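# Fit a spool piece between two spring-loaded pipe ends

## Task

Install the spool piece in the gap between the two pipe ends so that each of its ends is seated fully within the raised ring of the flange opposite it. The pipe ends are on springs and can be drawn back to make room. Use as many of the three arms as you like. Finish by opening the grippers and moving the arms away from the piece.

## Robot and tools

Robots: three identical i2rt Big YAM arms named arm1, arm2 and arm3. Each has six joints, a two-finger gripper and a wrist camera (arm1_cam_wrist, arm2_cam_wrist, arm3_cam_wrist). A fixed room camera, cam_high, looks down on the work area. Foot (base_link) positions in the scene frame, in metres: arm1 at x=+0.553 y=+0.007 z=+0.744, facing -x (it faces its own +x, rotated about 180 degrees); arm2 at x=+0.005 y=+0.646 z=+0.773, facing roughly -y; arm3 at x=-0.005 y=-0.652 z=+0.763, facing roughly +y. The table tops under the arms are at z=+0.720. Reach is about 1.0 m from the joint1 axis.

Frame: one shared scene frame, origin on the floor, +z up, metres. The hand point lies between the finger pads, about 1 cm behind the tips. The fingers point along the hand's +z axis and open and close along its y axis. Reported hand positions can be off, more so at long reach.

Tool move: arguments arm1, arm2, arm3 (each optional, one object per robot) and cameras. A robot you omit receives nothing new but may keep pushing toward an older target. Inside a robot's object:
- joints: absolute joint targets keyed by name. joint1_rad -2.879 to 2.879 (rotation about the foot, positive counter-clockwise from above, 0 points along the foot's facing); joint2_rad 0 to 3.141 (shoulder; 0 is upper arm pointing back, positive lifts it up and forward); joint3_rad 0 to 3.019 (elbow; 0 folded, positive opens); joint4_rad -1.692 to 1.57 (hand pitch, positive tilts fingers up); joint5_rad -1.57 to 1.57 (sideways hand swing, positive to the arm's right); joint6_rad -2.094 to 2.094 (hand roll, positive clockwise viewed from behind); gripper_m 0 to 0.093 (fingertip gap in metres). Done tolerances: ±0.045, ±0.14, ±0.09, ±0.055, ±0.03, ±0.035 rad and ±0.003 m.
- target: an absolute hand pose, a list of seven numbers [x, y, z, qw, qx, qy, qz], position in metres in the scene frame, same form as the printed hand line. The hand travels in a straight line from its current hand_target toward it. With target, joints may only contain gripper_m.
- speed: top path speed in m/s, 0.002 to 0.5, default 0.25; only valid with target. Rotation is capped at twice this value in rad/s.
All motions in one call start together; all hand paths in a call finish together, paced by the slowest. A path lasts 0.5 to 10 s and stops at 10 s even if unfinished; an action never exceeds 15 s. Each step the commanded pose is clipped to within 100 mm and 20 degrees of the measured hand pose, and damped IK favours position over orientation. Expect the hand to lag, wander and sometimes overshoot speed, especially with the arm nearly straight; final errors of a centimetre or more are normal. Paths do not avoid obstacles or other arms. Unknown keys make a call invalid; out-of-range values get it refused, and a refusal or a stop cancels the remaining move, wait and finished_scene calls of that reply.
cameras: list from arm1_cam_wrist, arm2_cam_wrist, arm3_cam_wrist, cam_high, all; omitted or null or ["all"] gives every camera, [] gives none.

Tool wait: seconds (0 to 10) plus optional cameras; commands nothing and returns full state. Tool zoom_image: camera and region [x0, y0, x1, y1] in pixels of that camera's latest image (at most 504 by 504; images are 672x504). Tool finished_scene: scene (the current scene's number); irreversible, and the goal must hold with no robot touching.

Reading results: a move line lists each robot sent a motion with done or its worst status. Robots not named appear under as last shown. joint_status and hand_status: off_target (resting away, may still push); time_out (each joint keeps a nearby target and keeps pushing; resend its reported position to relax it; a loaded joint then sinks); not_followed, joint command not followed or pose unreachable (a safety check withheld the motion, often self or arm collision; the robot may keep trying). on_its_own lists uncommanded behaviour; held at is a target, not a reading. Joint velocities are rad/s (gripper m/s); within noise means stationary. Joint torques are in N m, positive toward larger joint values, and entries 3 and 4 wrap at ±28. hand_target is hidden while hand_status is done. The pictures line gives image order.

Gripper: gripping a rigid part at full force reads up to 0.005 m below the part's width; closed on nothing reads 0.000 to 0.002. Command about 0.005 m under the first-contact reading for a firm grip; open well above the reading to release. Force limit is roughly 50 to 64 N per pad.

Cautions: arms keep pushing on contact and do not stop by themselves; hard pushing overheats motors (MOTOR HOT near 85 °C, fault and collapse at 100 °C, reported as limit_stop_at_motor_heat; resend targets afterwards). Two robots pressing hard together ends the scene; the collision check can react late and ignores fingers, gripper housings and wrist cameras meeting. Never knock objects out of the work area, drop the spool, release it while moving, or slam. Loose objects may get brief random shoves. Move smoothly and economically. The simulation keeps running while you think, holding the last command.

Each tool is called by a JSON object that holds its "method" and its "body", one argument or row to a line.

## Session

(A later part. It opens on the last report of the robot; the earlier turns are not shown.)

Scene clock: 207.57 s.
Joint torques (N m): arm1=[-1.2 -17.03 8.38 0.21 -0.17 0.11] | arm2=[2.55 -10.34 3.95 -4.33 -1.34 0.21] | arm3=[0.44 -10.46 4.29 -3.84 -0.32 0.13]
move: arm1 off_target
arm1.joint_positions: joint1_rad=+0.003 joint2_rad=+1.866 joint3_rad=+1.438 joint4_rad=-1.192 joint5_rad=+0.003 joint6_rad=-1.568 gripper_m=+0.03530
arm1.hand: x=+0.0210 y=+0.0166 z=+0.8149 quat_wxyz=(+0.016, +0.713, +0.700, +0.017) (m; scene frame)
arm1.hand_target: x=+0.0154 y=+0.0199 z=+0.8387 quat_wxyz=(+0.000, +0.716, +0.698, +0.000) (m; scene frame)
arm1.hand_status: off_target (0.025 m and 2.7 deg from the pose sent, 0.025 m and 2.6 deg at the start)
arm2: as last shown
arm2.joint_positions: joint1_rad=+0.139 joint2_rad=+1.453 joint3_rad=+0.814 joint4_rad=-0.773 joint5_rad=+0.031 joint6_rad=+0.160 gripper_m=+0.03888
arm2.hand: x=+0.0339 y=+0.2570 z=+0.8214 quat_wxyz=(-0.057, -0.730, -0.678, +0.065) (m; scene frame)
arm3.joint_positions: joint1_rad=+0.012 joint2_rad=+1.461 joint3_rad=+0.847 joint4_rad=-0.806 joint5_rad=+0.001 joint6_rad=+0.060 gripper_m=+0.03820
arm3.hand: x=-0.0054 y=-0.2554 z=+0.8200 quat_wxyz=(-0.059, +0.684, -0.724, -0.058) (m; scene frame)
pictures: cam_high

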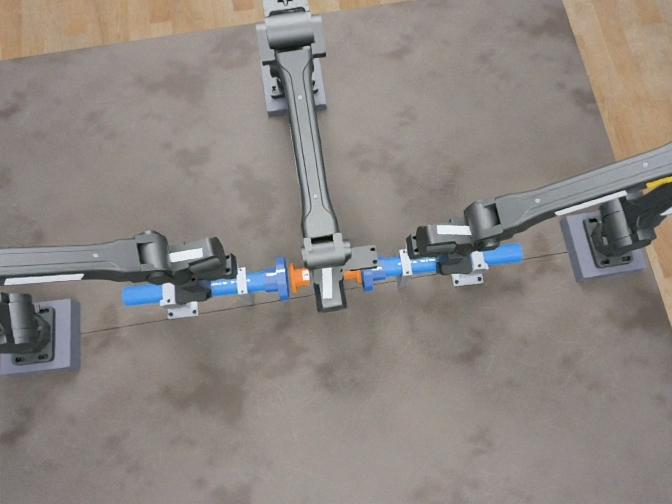

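{"method": "move", "body": {
  "arm2": {"target":[0.0400,0.280,0.811,0,0.7297,0.6838,0],"speed":0.04},
  "arm3": {"target":[-0.0090,-0.280,0.811,0,0.6839,-0.7296,0],"speed":0.04}
}}

{"method": "zoom_image", "body": {
  "camera": "cam_high",
  "region": [335, 235, 395, 300]
}}

{"method": "zoom_image", "body": {
  "camera": "cam_high",
  "region": [260, 245, 320, 310]
}}

Scene clock: 212.93 s.
Joint torques (N m): arm1=[-0.73 -16.97 8.35 0.21 -0.16 0.11] | arm2=[2.02 -8.88 6.15 -2.45 -1.16 0.11] | arm3=[-1.26 -7.94 6.5 -2.22 -0.3 0.1]
move: arm2 off_target; arm3 off_target
arm1: as last shown
arm1.joint_positions: joint1_rad=-0.002 joint2_rad=+1.866 joint3_rad=+1.438 joint4_rad=-1.192 joint5_rad=+0.003 joint6_rad=-1.568 gripper_m=+0.03530
arm1.hand: x=+0.0211 y=+0.0192 z=+0.8149 quat_wxyz=(+0.016, +0.715, +0.699, +0.017) (m; scene frame)
arm2.joint_positions: joint1_rad=+0.133 joint2_rad=+1.502 joint3_rad=+0.874 joint4_rad=-0.839 joint5_rad=+0.025 joint6_rad=+0.155 gripper_m=+0.03888
arm2.hand: x=+0.0332 y=+0.2492 z=+0.8215 quat_wxyz=(-0.037, -0.731, -0.679, +0.046) (m; scene frame)
arm2.hand_target: x=+0.0393 y=+0.2789 z=+0.8119 quat_wxyz=(+0.000, -0.730, -0.683, +0.001) (m; scene frame)
arm2.hand_status: off_target (0.033 m and 6.8 deg from the pose sent, 0.026 m and 10.0 deg at the start)
arm3.joint_positions: joint1_rad=+0.012 joint2_rad=+1.506 joint3_rad=+0.903 joint4_rad=-0.868 joint5_rad=+0.001 joint6_rad=+0.060 gripper_m=+0.03820
arm3.hand: x=-0.0055 y=-0.2484 z=+0.8202 quat_wxyz=(-0.041, +0.686, -0.726, -0.039) (m; scene frame)
arm3.hand_target: x=-0.0087 y=-0.2788 z=+0.8118 quat_wxyz=(-0.001, +0.684, -0.730, +0.000) (m; scene frame)
arm3.hand_status: off_target (0.033 m and 6.5 deg from the pose sent, 0.026 m and 9.5 deg at the start)
pictures: arm1_cam_wrist, arm2_cam_wrist, arm3_cam_wrist, cam_high
camera_calibration:
arm1_cam_wrist: T_world_to_cam=[[-0.998295, 0.0241341, -0.0531439, 0.0654665], [-0.0111419, 0.814969, 0.579397, -0.482424], [0.0572938, 0.579002, -0.813311, 0.775369], [0, 0, 0, 1]]
arm2_cam_wrist: T_world_to_cam=[[-0.99664, 0.081347, 0.00960709, 0.00727624], [0.0755559, 0.867655, 0.491391, -0.617089], [0.0316376, 0.490466, -0.870886, 0.713091], [0, 0, 0, 1]]
arm3_cam_wrist: T_world_to_cam=[[0.998328, -0.0577939, 0.00120245, -0.00989387], [-0.0511389, -0.873289, 0.484511, -0.608992], [-0.0269517, -0.483763, -0.874784, 0.721113], [0, 0, 0, 1]]

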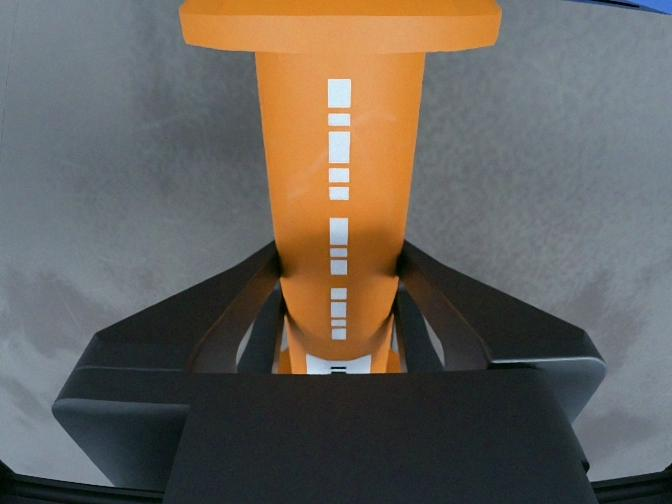

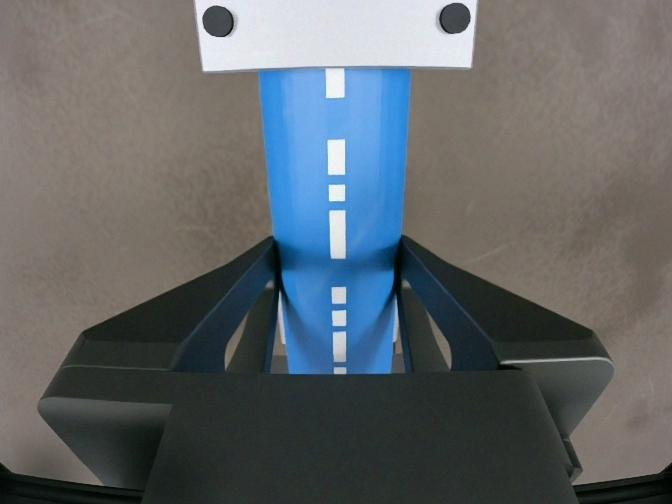

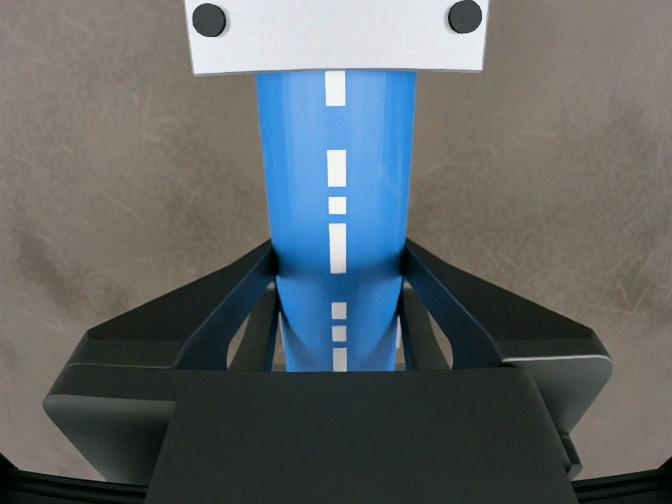

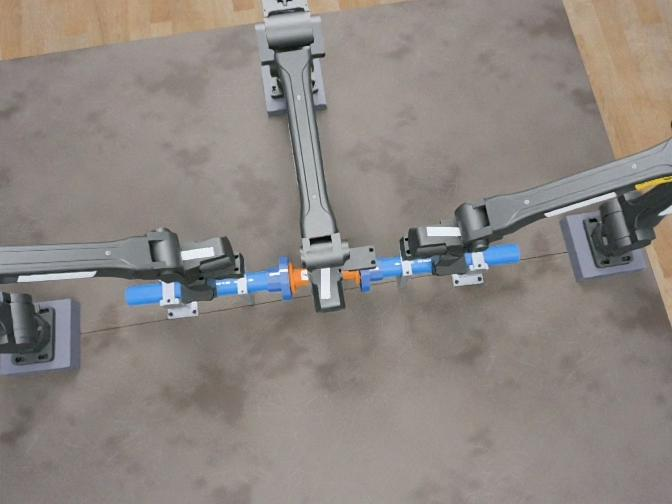

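Scaled by 7.754 from the camera's 672x504 image, which has a finer 960x720 frame.

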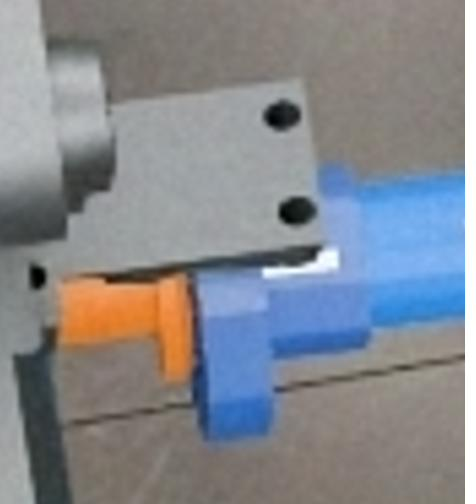

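Scaled by 7.754 from the camera's 672x504 image, which has a finer 960x720 frame.

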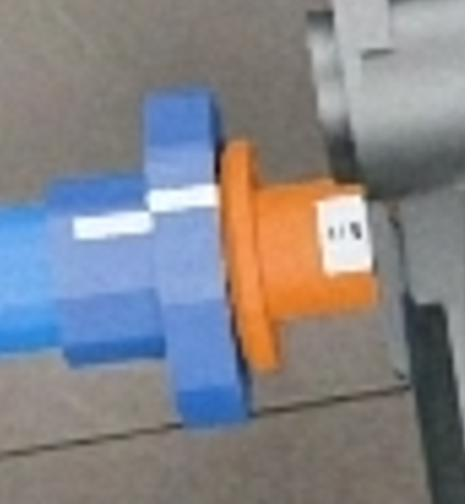

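{"method": "move", "body": {
  "arm2": {"target":[0.0385,0.255,0.811,0,0.7297,0.6838,0],"speed":0.04},
  "arm3": {"target":[-0.0070,-0.258,0.811,0,0.6839,-0.7296,0],"speed":0.04}
}}

{"method": "zoom_image", "body": {
  "camera": "cam_high",
  "region": [335, 235, 395, 300]
}}

{"method": "zoom_image", "body": {
  "camera": "cam_high",
  "region": [260, 245, 320, 310]
}}

Scene clock: 225.77 s.
Joint torques (N m): arm1=[-0.85 -16.97 8.59 0.21 -0.16 0.1] | arm2=[1.61 -7.53 8.14 -0.69 -0.89 0.06] | arm3=[-0.73 -7.18 8.5 -0.76 -0.3 0.08]
move: arm2 off_target; arm3 off_target
arm1: as last shown
arm1.joint_positions: joint1_rad=-0.002 joint2_rad=+1.866 joint3_rad=+1.435 joint4_rad=-1.192 joint5_rad=+0.003 joint6_rad=-1.568 gripper_m=+0.03530
arm1.hand: x=+0.0223 y=+0.0192 z=+0.8139 quat_wxyz=(+0.017, +0.715, +0.699, +0.018) (m; scene frame)
arm2.joint_positions: joint1_rad=+0.129 joint2_rad=+1.537 joint3_rad=+0.915 joint4_rad=-0.901 joint5_rad=+0.018 joint6_rad=+0.152 gripper_m=+0.03888
arm2.hand: x=+0.0332 y=+0.2480 z=+0.8207 quat_wxyz=(-0.016, -0.732, -0.680, +0.026) (m; scene frame)
arm2.hand_target: x=+0.0384 y=+0.2552 z=+0.8114 quat_wxyz=(+0.000, -0.730, -0.684, +0.000) (m; scene frame)
arm2.hand_status: off_target (0.013 m and 3.6 deg from the pose sent, 0.013 m and 6.8 deg at the start)
arm3.joint_positions: joint1_rad=+0.012 joint2_rad=+1.535 joint3_rad=+0.937 joint4_rad=-0.919 joint5_rad=+0.000 joint6_rad=+0.060 gripper_m=+0.03820
arm3.hand: x=-0.0055 y=-0.2475 z=+0.8196 quat_wxyz=(-0.026, +0.686, -0.727, -0.022) (m; scene frame)
arm3.hand_target: x=-0.0070 y=-0.2580 z=+0.8115 quat_wxyz=(+0.000, +0.684, -0.730, +0.000) (m; scene frame)
arm3.hand_status: off_target (0.014 m and 3.9 deg from the pose sent, 0.013 m and 6.5 deg at the start)
pictures: arm1_cam_wrist, arm2_cam_wrist, arm3_cam_wrist, cam_high
camera_calibration:
arm1_cam_wrist: T_world_to_cam=[[-0.998128, 0.0241286, -0.0561911, 0.0691188], [-0.0129113, 0.815006, 0.579309, -0.481685], [0.059774, 0.578951, -0.813169, 0.77431], [0, 0, 0, 1]]
arm2_cam_wrist: T_world_to_cam=[[-0.99669, 0.0803226, 0.0125216, 0.00523308], [0.07436, 0.838568, 0.539698, -0.64804], [0.0328497, 0.538843, -0.841765, 0.676963], [0, 0, 0, 1]]
arm3_cam_wrist: T_world_to_cam=[[0.998313, -0.0579502, 0.00357536, -0.0117636], [-0.0512284, -0.850188, 0.52398, -0.634609], [-0.027325, -0.52328, -0.851723, 0.692353], [0, 0, 0, 1]]

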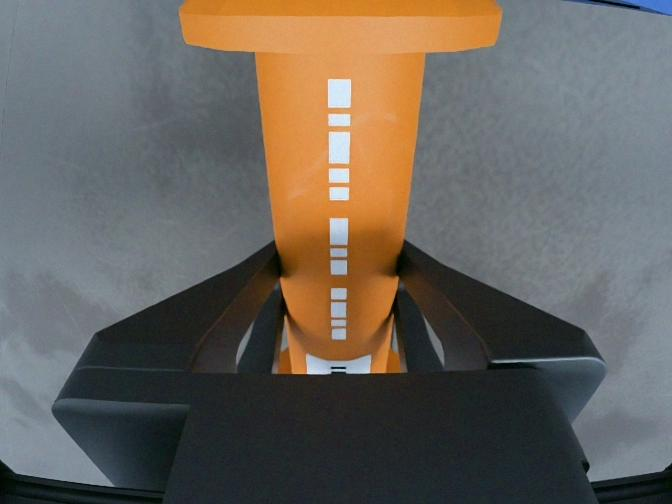

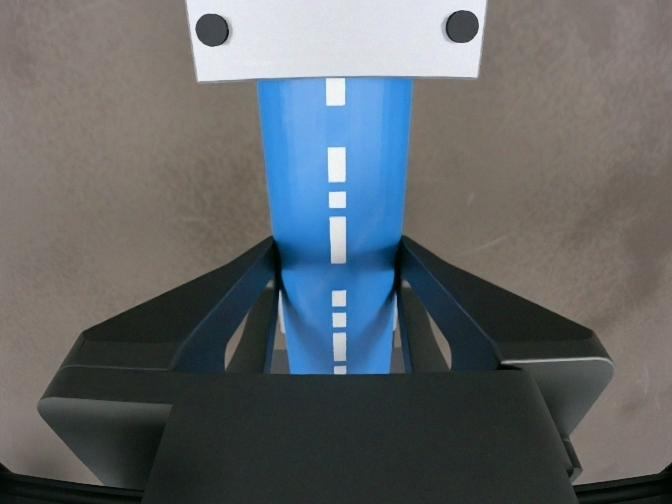

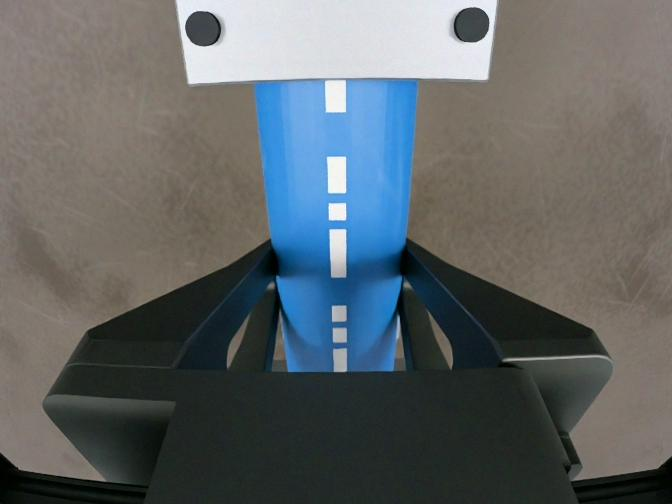

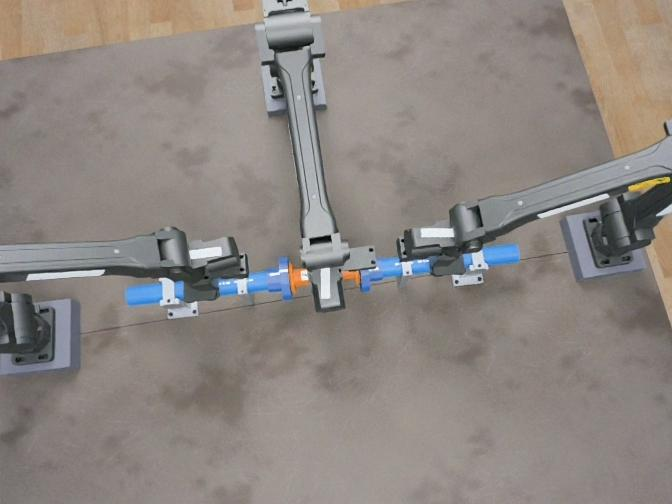

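Scaled by 7.754 from the camera's 672x504 image, which has a finer 960x720 frame.

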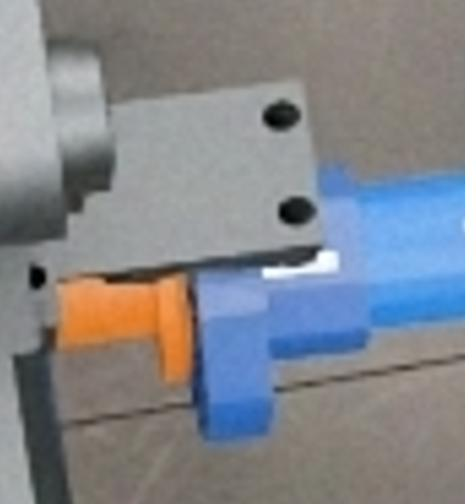

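Scaled by 7.754 from the camera's 672x504 image, which has a finer 960x720 frame.

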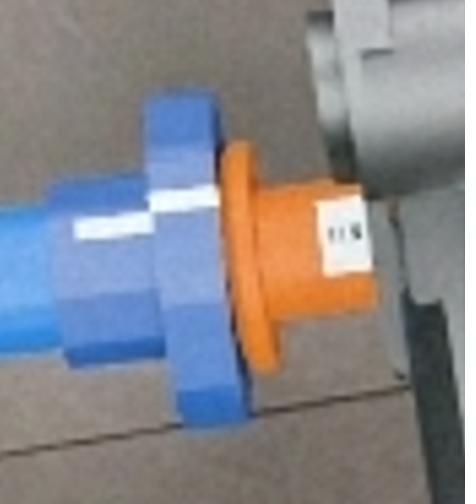

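{"method": "move", "body": {
  "arm1": {"target":[0.0130,0.0215,0.850,0.0,0.7164,0.6977,0.0],"speed":0.05},
  "cameras": []
}}

{"method": "move", "body": {
  "arm1": {"target":[0.0130,0.0215,0.857,0.0,0.7164,0.6977,0.0],"speed":0.05},
  "cameras": ["cam_high"]
}}

{"method": "zoom_image", "body": {
  "camera": "cam_high",
  "region": [335, 235, 395, 300]
}}

{"method": "zoom_image", "body": {
  "camera": "cam_high",
  "region": [260, 245, 320, 310]
}}

Scene clock: 236.27 s.
move: arm1 off_target
arm1.hand_status: off_target (0.038 m and 3.0 deg from the pose sent, 0.037 m and 2.9 deg at the start)
pictures: none

Scene clock: 237.23 s.
Joint torques (N m): arm1=[-0.97 -17.85 10.84 -1.29 -0.16 -0.01] | arm2=[1.55 -7.59 8.13 -0.66 -0.89 0.07] | arm3=[-0.5 -7.06 8.61 -0.7 -0.31 0.06]
move: arm1 off_target
arm1.joint_positions: joint1_rad=-0.003 joint2_rad=+1.865 joint3_rad=+1.435 joint4_rad=-1.200 joint5_rad=+0.003 joint6_rad=-1.561 gripper_m=+0.03530
arm1.hand: x=+0.0242 y=+0.0195 z=+0.8142 quat_wxyz=(+0.019, +0.718, +0.696, +0.021) (m; scene frame)
arm1.hand_target: x=+0.0143 y=+0.0215 z=+0.8560 quat_wxyz=(+0.000, +0.717, +0.698, +0.000) (m; scene frame)
arm1.hand_status: off_target (0.044 m and 3.3 deg from the pose sent, 0.044 m and 3.0 deg at the start)
arm2.joint_positions: joint1_rad=+0.129 joint2_rad=+1.537 joint3_rad=+0.915 joint4_rad=-0.901 joint5_rad=+0.018 joint6_rad=+0.152 gripper_m=+0.03888
arm2.hand: x=+0.0331 y=+0.2481 z=+0.8205 quat_wxyz=(-0.016, -0.732, -0.680, +0.026) (m; scene frame)
arm3.joint_positions: joint1_rad=+0.012 joint2_rad=+1.536 joint3_rad=+0.938 joint4_rad=-0.919 joint5_rad=+0.000 joint6_rad=+0.060 gripper_m=+0.03820
arm3.hand: x=-0.0055 y=-0.2472 z=+0.8195 quat_wxyz=(-0.026, +0.686, -0.727, -0.022) (m; scene frame)
pictures: cam_high

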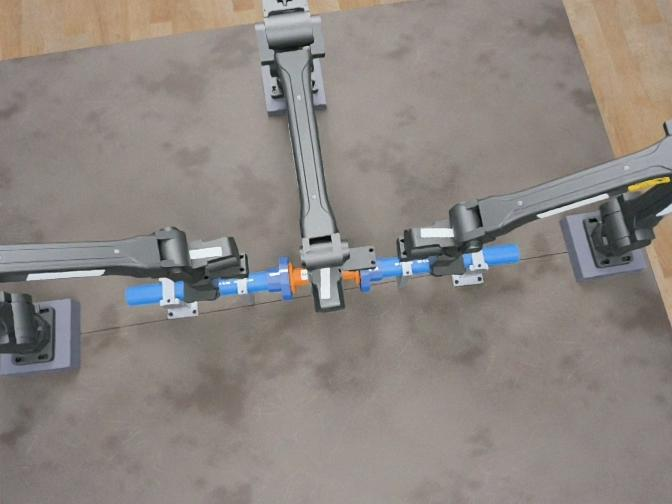

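Scaled by 7.754 from the camera's 672x504 image, which has a finer 960x720 frame.

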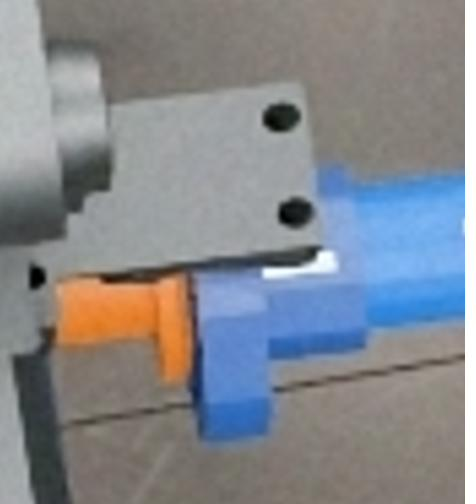

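Scaled by 7.754 from the camera's 672x504 image, which has a finer 960x720 frame.

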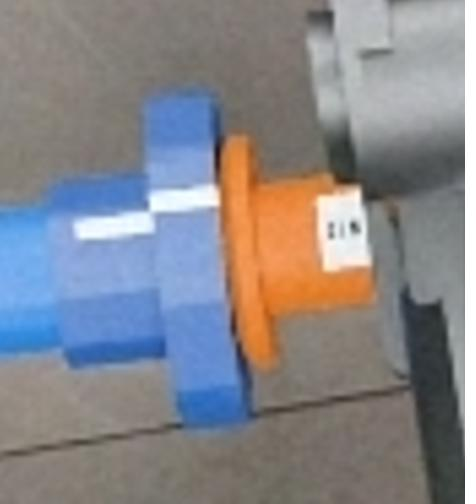

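{"method": "move", "body": {
  "arm2": {"target":[0.0415,0.310,0.811,0,0.7297,0.6838,0],"speed":0.06},
  "arm3": {"target":[-0.0110,-0.312,0.811,0,0.6839,-0.7296,0],"speed":0.06},
  "cameras": []
}}

{"method": "move", "body": {
  "arm1": {"target":[0.0130,0.0215,0.854,0.0,0.7170,0.6971,0.0],"speed":0.05},
  "cameras": ["cam_high"]
}}

{"method": "zoom_image", "body": {
  "camera": "cam_high",
  "region": [335, 235, 395, 300]
}}

{"method": "zoom_image", "body": {
  "camera": "cam_high",
  "region": [260, 245, 320, 310]
}}

Scene clock: 243.23 s.
move: arm2 off_target; arm3 off_target
arm2.hand_status: off_target (0.060 m and 7.7 deg from the pose sent, 0.063 m and 3.6 deg at the start)
arm3.hand_status: off_target (0.062 m and 7.6 deg from the pose sent, 0.066 m and 3.9 deg at the start)
pictures: none

Scene clock: 244.20 s.
Joint torques (N m): arm1=[-1.03 -16.56 10.67 0.03 -0.15 0.01] | arm2=[2.9 -12.28 1.58 -2.82 -0.79 0.22] | arm3=[0.62 -11.16 1.81 -2.36 -0.29 0.11]
move: arm1 off_target
arm1.joint_positions: joint1_rad=-0.003 joint2_rad=+1.850 joint3_rad=+1.435 joint4_rad=-1.227 joint5_rad=+0.003 joint6_rad=-1.561 gripper_m=+0.03530
arm1.hand: x=+0.0298 y=+0.0194 z=+0.8223 quat_wxyz=(+0.023, +0.718, +0.696, +0.025) (m; scene frame)
arm1.hand_target: x=+0.0143 y=+0.0216 z=+0.8540 quat_wxyz=(+0.000, +0.717, +0.697, +0.000) (m; scene frame)
arm1.hand_status: off_target (0.036 m and 3.9 deg from the pose sent, 0.036 m and 3.9 deg at the start)
arm2.joint_positions: joint1_rad=+0.129 joint2_rad=+1.488 joint3_rad=+0.855 joint4_rad=-0.817 joint5_rad=+0.018 joint6_rad=+0.152 gripper_m=+0.03888
arm2.hand: x=+0.0328 y=+0.2512 z=+0.8211 quat_wxyz=(-0.045, -0.731, -0.679, +0.049) (m; scene frame)
arm3.joint_positions: joint1_rad=+0.012 joint2_rad=+1.490 joint3_rad=+0.882 joint4_rad=-0.845 joint5_rad=+0.001 joint6_rad=+0.060 gripper_m=+0.03820
arm3.hand: x=-0.0054 y=-0.2510 z=+0.8198 quat_wxyz=(-0.048, +0.685, -0.725, -0.046) (m; scene frame)
pictures: cam_high

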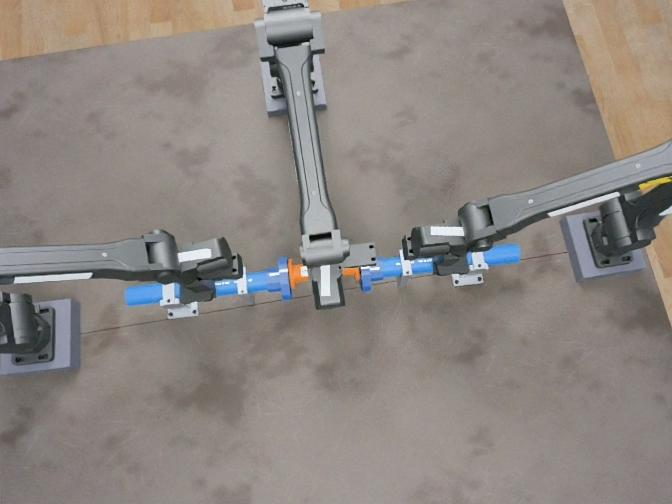

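Scaled by 7.754 from the camera's 672x504 image, which has a finer 960x720 frame.

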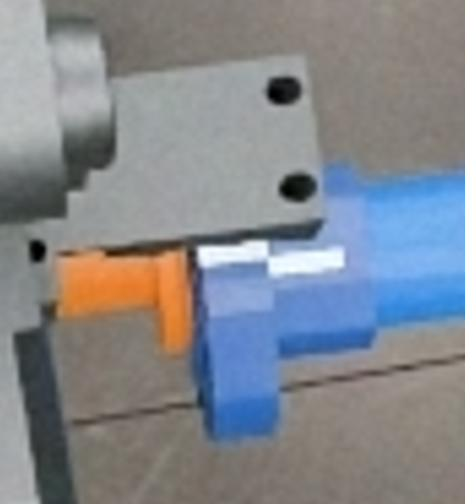

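Scaled by 7.754 from the camera's 672x504 image, which has a finer 960x720 frame.

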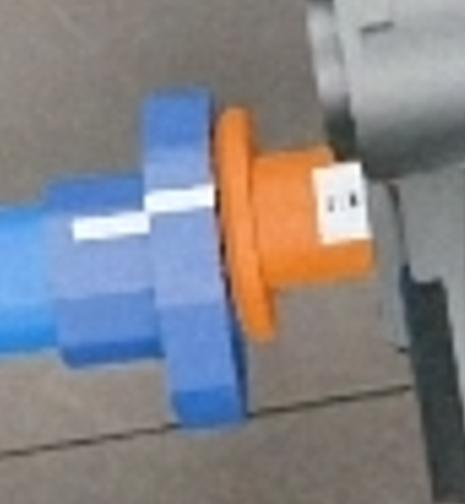

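{"method": "move", "body": {
  "arm1": {"target":[0.0050,0.0215,0.851,0.0,0.7170,0.6971,0.0],"speed":0.05},
  "arm2": {"target":[0.0420,0.322,0.811,0,0.7297,0.6838,0],"speed":0.06},
  "arm3": {"target":[-0.0115,-0.325,0.811,0,0.6839,-0.7296,0],"speed":0.06},
  "cameras": ["cam_high"]
}}

{"method": "zoom_image", "body": {
  "camera": "cam_high",
  "region": [335, 235, 395, 300]
}}

{"method": "zoom_image", "body": {
  "camera": "cam_high",
  "region": [260, 245, 320, 310]
}}

Scene clock: 252.37 s.
Joint torques (N m): arm1=[-0.91 -15.15 12.11 -0.02 -0.15 0.02] | arm2=[3.14 -12.69 0.94 -3.4 -0.79 0.25] | arm3=[0.62 -12.04 1.16 -2.91 -0.26 0.15]
move: arm1 off_target; arm2 off_target; arm3 off_target
arm1.joint_positions: joint1_rad=-0.003 joint2_rad=+1.850 joint3_rad=+1.439 joint4_rad=-1.227 joint5_rad=+0.003 joint6_rad=-1.561 gripper_m=+0.03530
arm1.hand: x=+0.0280 y=+0.0195 z=+0.8238 quat_wxyz=(+0.022, +0.718, +0.696, +0.023) (m; scene frame)
arm1.hand_target: x=+0.0065 y=+0.0216 z=+0.8515 quat_wxyz=(-0.001, +0.717, +0.697, +0.000) (m; scene frame)
arm1.hand_status: off_target (0.036 m and 3.7 deg from the pose sent, 0.038 m and 3.9 deg at the start)
arm2.joint_positions: joint1_rad=+0.129 joint2_rad=+1.471 joint3_rad=+0.835 joint4_rad=-0.797 joint5_rad=+0.019 joint6_rad=+0.152 gripper_m=+0.03888
arm2.hand: x=+0.0325 y=+0.2545 z=+0.8210 quat_wxyz=(-0.052, -0.731, -0.678, +0.054) (m; scene frame)
arm2.hand_target: x=+0.0395 y=+0.3155 z=+0.8090 quat_wxyz=(+0.001, -0.730, -0.683, +0.001) (m; scene frame)
arm2.hand_status: off_target (0.069 m and 8.6 deg from the pose sent, 0.072 m and 7.7 deg at the start)
arm3.joint_positions: joint1_rad=+0.012 joint2_rad=+1.473 joint3_rad=+0.861 joint4_rad=-0.824 joint5_rad=+0.001 joint6_rad=+0.060 gripper_m=+0.03820
arm3.hand: x=-0.0054 y=-0.2544 z=+0.8197 quat_wxyz=(-0.054, +0.685, -0.725, -0.051) (m; scene frame)
arm3.hand_target: x=-0.0101 y=-0.3176 z=+0.8084 quat_wxyz=(-0.001, +0.684, -0.730, +0.001) (m; scene frame)
arm3.hand_status: off_target (0.071 m and 8.5 deg from the pose sent, 0.075 m and 7.6 deg at the start)
pictures: cam_high

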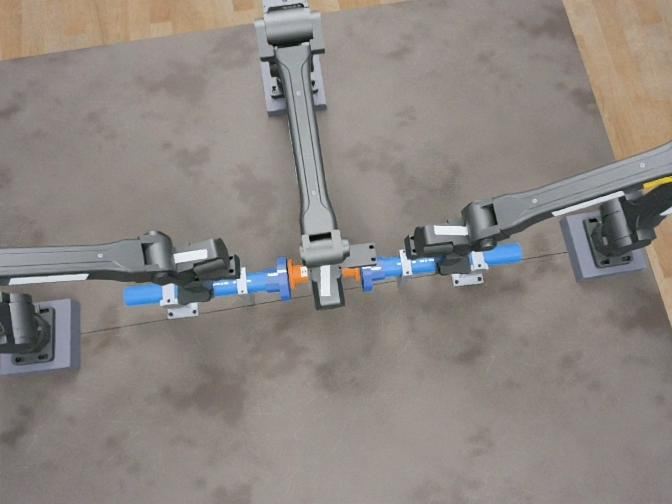

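Scaled by 7.754 from the camera's 672x504 image, which has a finer 960x720 frame.

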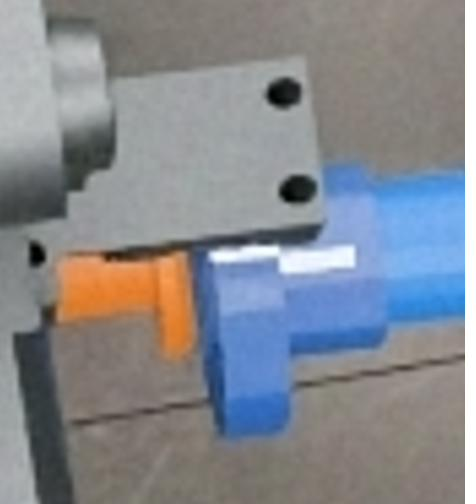

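Scaled by 7.754 from the camera's 672x504 image, which has a finer 960x720 frame.

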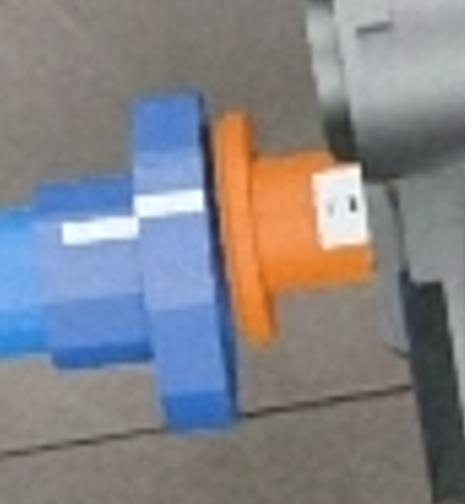

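{"method": "move", "body": {
  "arm1": {"target":[-0.003,0.0215,0.848,0.0,0.7170,0.6971,0.0],"speed":0.05},
  "cameras": ["cam_high"]
}}

{"method": "zoom_image", "body": {
  "camera": "cam_high",
  "region": [335, 235, 395, 300]
}}

{"method": "zoom_image", "body": {
  "camera": "cam_high",
  "region": [260, 245, 320, 310]
}}

Scene clock: 259.87 s.
Joint torques (N m): arm1=[-0.91 -14.97 12.16 -0.12 -0.15 0.02] | arm2=[3.14 -12.63 0.94 -3.4 -0.79 0.25] | arm3=[0.38 -12.4 0.95 -2.92 -0.2 0.13]
move: arm1 off_target
arm1.joint_positions: joint1_rad=-0.003 joint2_rad=+1.866 joint3_rad=+1.464 joint4_rad=-1.227 joint5_rad=+0.003 joint6_rad=-1.561 gripper_m=+0.03530
arm1.hand: x=+0.0193 y=+0.0197 z=+0.8237 quat_wxyz=(+0.019, +0.718, +0.696, +0.021) (m; scene frame)
arm1.hand_target: x=-0.0014 y=+0.0216 z=+0.8483 quat_wxyz=(+0.000, +0.717, +0.697, +0.000) (m; scene frame)
arm1.hand_status: off_target (0.033 m and 3.2 deg from the pose sent, 0.040 m and 3.7 deg at the start)
arm2.joint_positions: joint1_rad=+0.129 joint2_rad=+1.471 joint3_rad=+0.834 joint4_rad=-0.796 joint5_rad=+0.019 joint6_rad=+0.152 gripper_m=+0.03888
arm2.hand: x=+0.0325 y=+0.2545 z=+0.8210 quat_wxyz=(-0.052, -0.731, -0.678, +0.055) (m; scene frame)
arm3: as last shown
arm3.hand: x=-0.0054 y=-0.2544 z=+0.8197 quat_wxyz=(-0.054, +0.685, -0.725, -0.052) (m; scene frame)
pictures: cam_high

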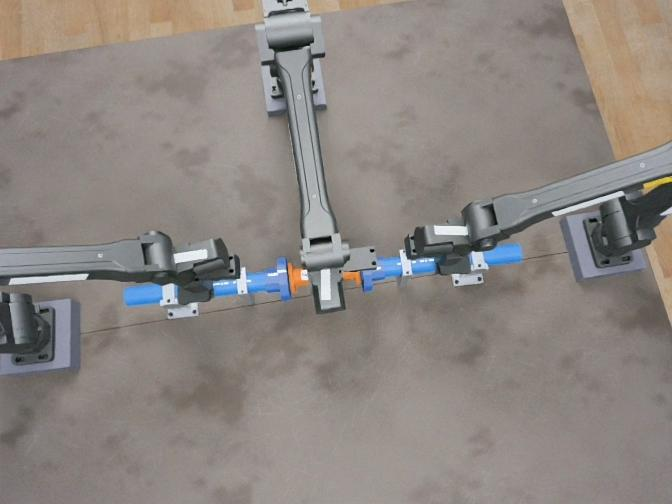

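Scaled by 7.754 from the camera's 672x504 image, which has a finer 960x720 frame.

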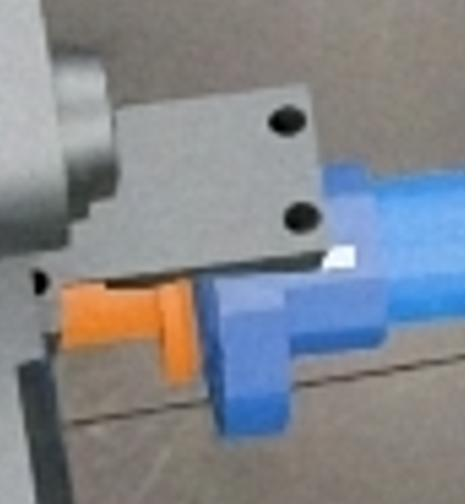

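Scaled by 7.754 from the camera's 672x504 image, which has a finer 960x720 frame.

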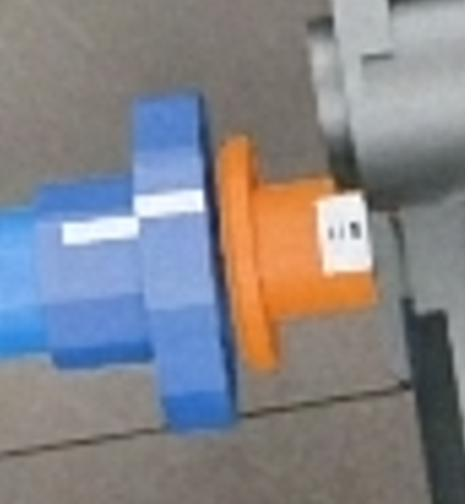

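{"method": "move", "body": {
  "arm2": {"target":[0.0385,0.250,0.811,0,0.7297,0.6838,0],"speed":0.05},
  "arm3": {"target":[-0.0070,-0.252,0.811,0,0.6839,-0.7296,0],"speed":0.05},
  "cameras": ["cam_high","arm2_cam_wrist"]
}}

{"method": "zoom_image", "body": {
  "camera": "cam_high",
  "region": [335, 235, 395, 300]
}}

{"method": "zoom_image", "body": {
  "camera": "cam_high",
  "region": [260, 245, 320, 310]
}}

Scene clock: 266.73 s.
Joint torques (N m): arm1=[-0.91 -14.92 11.74 -0.06 -0.13 0.01] | arm2=[1.73 -7.88 8.05 -0.81 -0.93 0.07] | arm3=[-0.38 -6.95 8.62 -0.85 -0.3 0.06]
move: arm2 off_target; arm3 off_target
arm1.joint_positions: joint1_rad=-0.003 joint2_rad=+1.866 joint3_rad=+1.470 joint4_rad=-1.228 joint5_rad=+0.002 joint6_rad=-1.560 gripper_m=+0.03530
arm1.hand: x=+0.0171 y=+0.0196 z=+0.8258 quat_wxyz=(+0.017, +0.718, +0.695, +0.019) (m; scene frame)
arm2.joint_positions: joint1_rad=+0.128 joint2_rad=+1.550 joint3_rad=+0.931 joint4_rad=-0.900 joint5_rad=+0.019 joint6_rad=+0.151 gripper_m=+0.03888
arm2.hand: x=+0.0328 y=+0.2415 z=+0.8207 quat_wxyz=(-0.018, -0.732, -0.680, +0.028) (m; scene frame)
arm2.hand_target: x=+0.0384 y=+0.2501 z=+0.8115 quat_wxyz=(+0.000, -0.730, -0.684, +0.000) (m; scene frame)
arm2.hand_status: off_target (0.014 m and 3.8 deg from the pose sent, 0.012 m and 8.6 deg at the start)
arm3.joint_positions: joint1_rad=+0.011 joint2_rad=+1.551 joint3_rad=+0.956 joint4_rad=-0.918 joint5_rad=+0.002 joint6_rad=+0.059 gripper_m=+0.03820
arm3.hand: x=-0.0051 y=-0.2399 z=+0.8197 quat_wxyz=(-0.027, +0.686, -0.727, -0.023) (m; scene frame)
arm3.hand_target: x=-0.0070 y=-0.2520 z=+0.8115 quat_wxyz=(+0.000, +0.684, -0.730, +0.000) (m; scene frame)
arm3.hand_status: off_target (0.015 m and 4.1 deg from the pose sent, 0.009 m and 8.6 deg at the start)
pictures: arm2_cam_wrist, cam_high
camera_calibration:
arm2_cam_wrist: T_world_to_cam=[[-0.99665, 0.0807903, 0.0127434, 0.00508144], [0.0749999, 0.840603, 0.536434, -0.640371], [0.0326264, 0.535592, -0.843846, 0.683066], [0, 0, 0, 1]]

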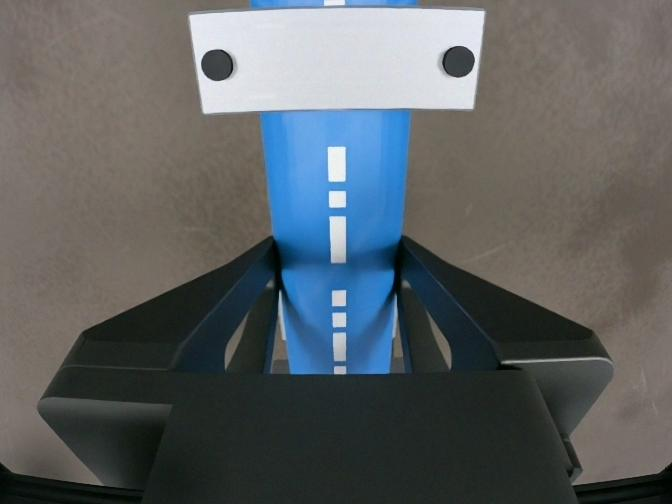

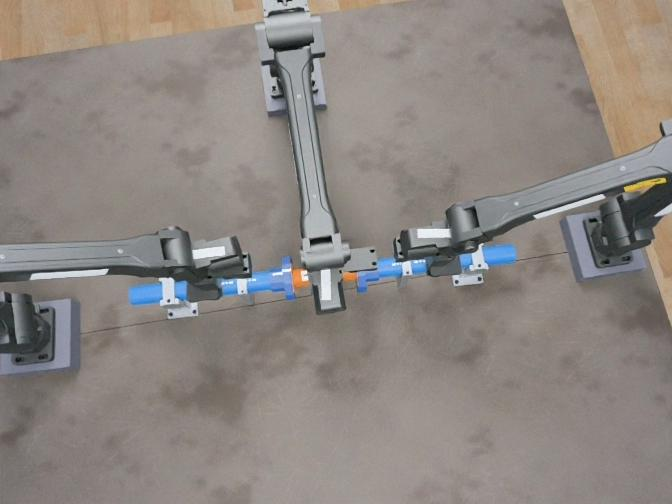

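Scaled by 7.754 from the camera's 672x504 image, which has a finer 960x720 frame.

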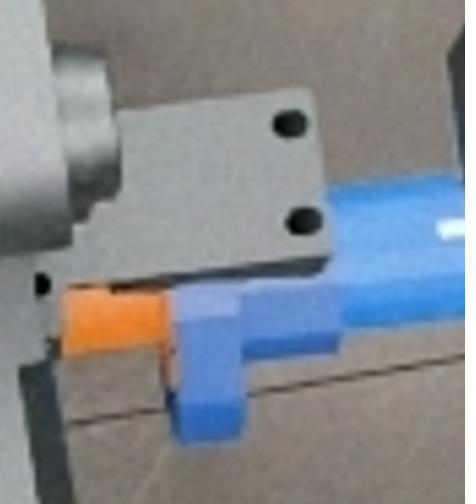

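Scaled by 7.754 from the camera's 672x504 image, which has a finer 960x720 frame.

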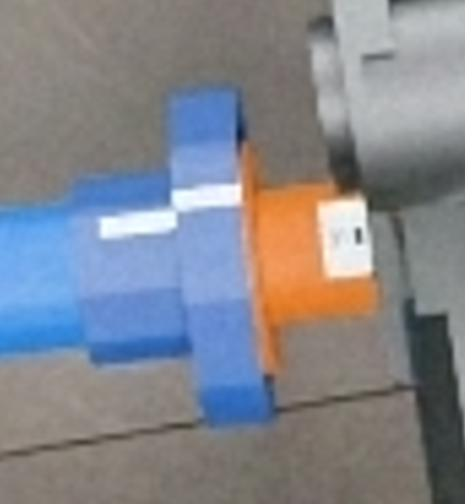

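Inserting on both sides. Release everything gently.

{"method": "move", "body": {
  "arm2": {"target":[0.0360,0.225,0.811,0,0.7297,0.6838,0],"speed":0.05},
  "arm3": {"target":[-0.0060,-0.225,0.811,0,0.6839,-0.7296,0],"speed":0.05},
  "cameras": []
}}

{"method": "move", "body": {
  "arm2": {"joints":{"gripper_m":0.093}},
  "arm3": {"joints":{"gripper_m":0.093}},
  "cameras": ["cam_high"]
}}

{"method": "zoom_image", "body": {
  "camera": "cam_high",
  "region": [335, 235, 395, 300]
}}

{"method": "zoom_image", "body": {
  "camera": "cam_high",
  "region": [260, 245, 320, 310]
}}

Scene clock: 274.90 s.
move: arm2 off_target; arm3 off_target
arm2.hand_status: off_target (0.017 m and 1.1 deg from the pose sent, 0.019 m and 3.8 deg at the start)
arm3.hand_status: off_target (0.015 m and 1.1 deg from the pose sent, 0.017 m and 4.1 deg at the start)
pictures: none

Scene clock: 275.87 s.
Joint torques (N m): arm1=[-0.91 -14.97 11.69 0.02 -0.25 -0.02] | arm2=[1.14 -10.17 9.76 0.7 -0.11 0.01] | arm3=[0.21 -9.35 10.26 0.88 -0.12 0.07]
move: arm2 done; arm3 done
arm1.joint_positions: joint1_rad=-0.003 joint2_rad=+1.866 joint3_rad=+1.471 joint4_rad=-1.229 joint5_rad=+0.006 joint6_rad=-1.557 gripper_m=+0.03530
arm1.hand: x=+0.0172 y=+0.0202 z=+0.8260 quat_wxyz=(+0.017, +0.719, +0.695, +0.020) (m; scene frame)
arm2.joint_positions: joint1_rad=+0.123 joint2_rad=+1.627 joint3_rad=+0.977 joint4_rad=-0.961 joint5_rad=+0.001 joint6_rad=+0.146 gripper_m=+0.09292
arm2.joint_status: all done
arm2.hand: x=+0.0342 y=+0.2420 z=+0.8055 quat_wxyz=(+0.012, -0.732, -0.681, -0.008) (m; scene frame)
arm3.joint_positions: joint1_rad=+0.011 joint2_rad=+1.628 joint3_rad=+1.005 joint4_rad=-0.984 joint5_rad=-0.005 joint6_rad=+0.058 gripper_m=+0.09294
arm3.joint_status: all done
arm3.hand: x=-0.0061 y=-0.2395 z=+0.8051 quat_wxyz=(+0.007, +0.687, -0.727, +0.008) (m; scene frame)
pictures: cam_high

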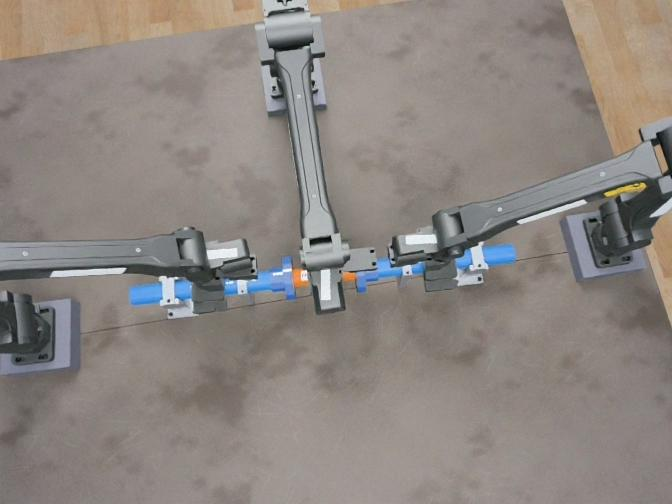

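Scaled by 7.754 from the camera's 672x504 image, which has a finer 960x720 frame.

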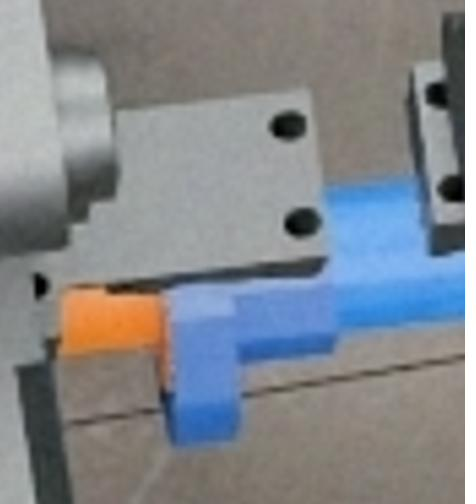

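Scaled by 7.754 from the camera's 672x504 image, which has a finer 960x720 frame.

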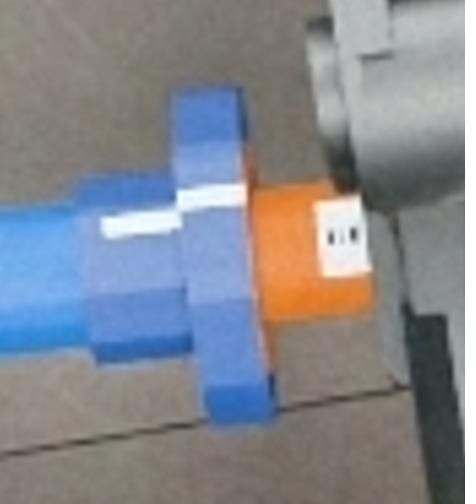

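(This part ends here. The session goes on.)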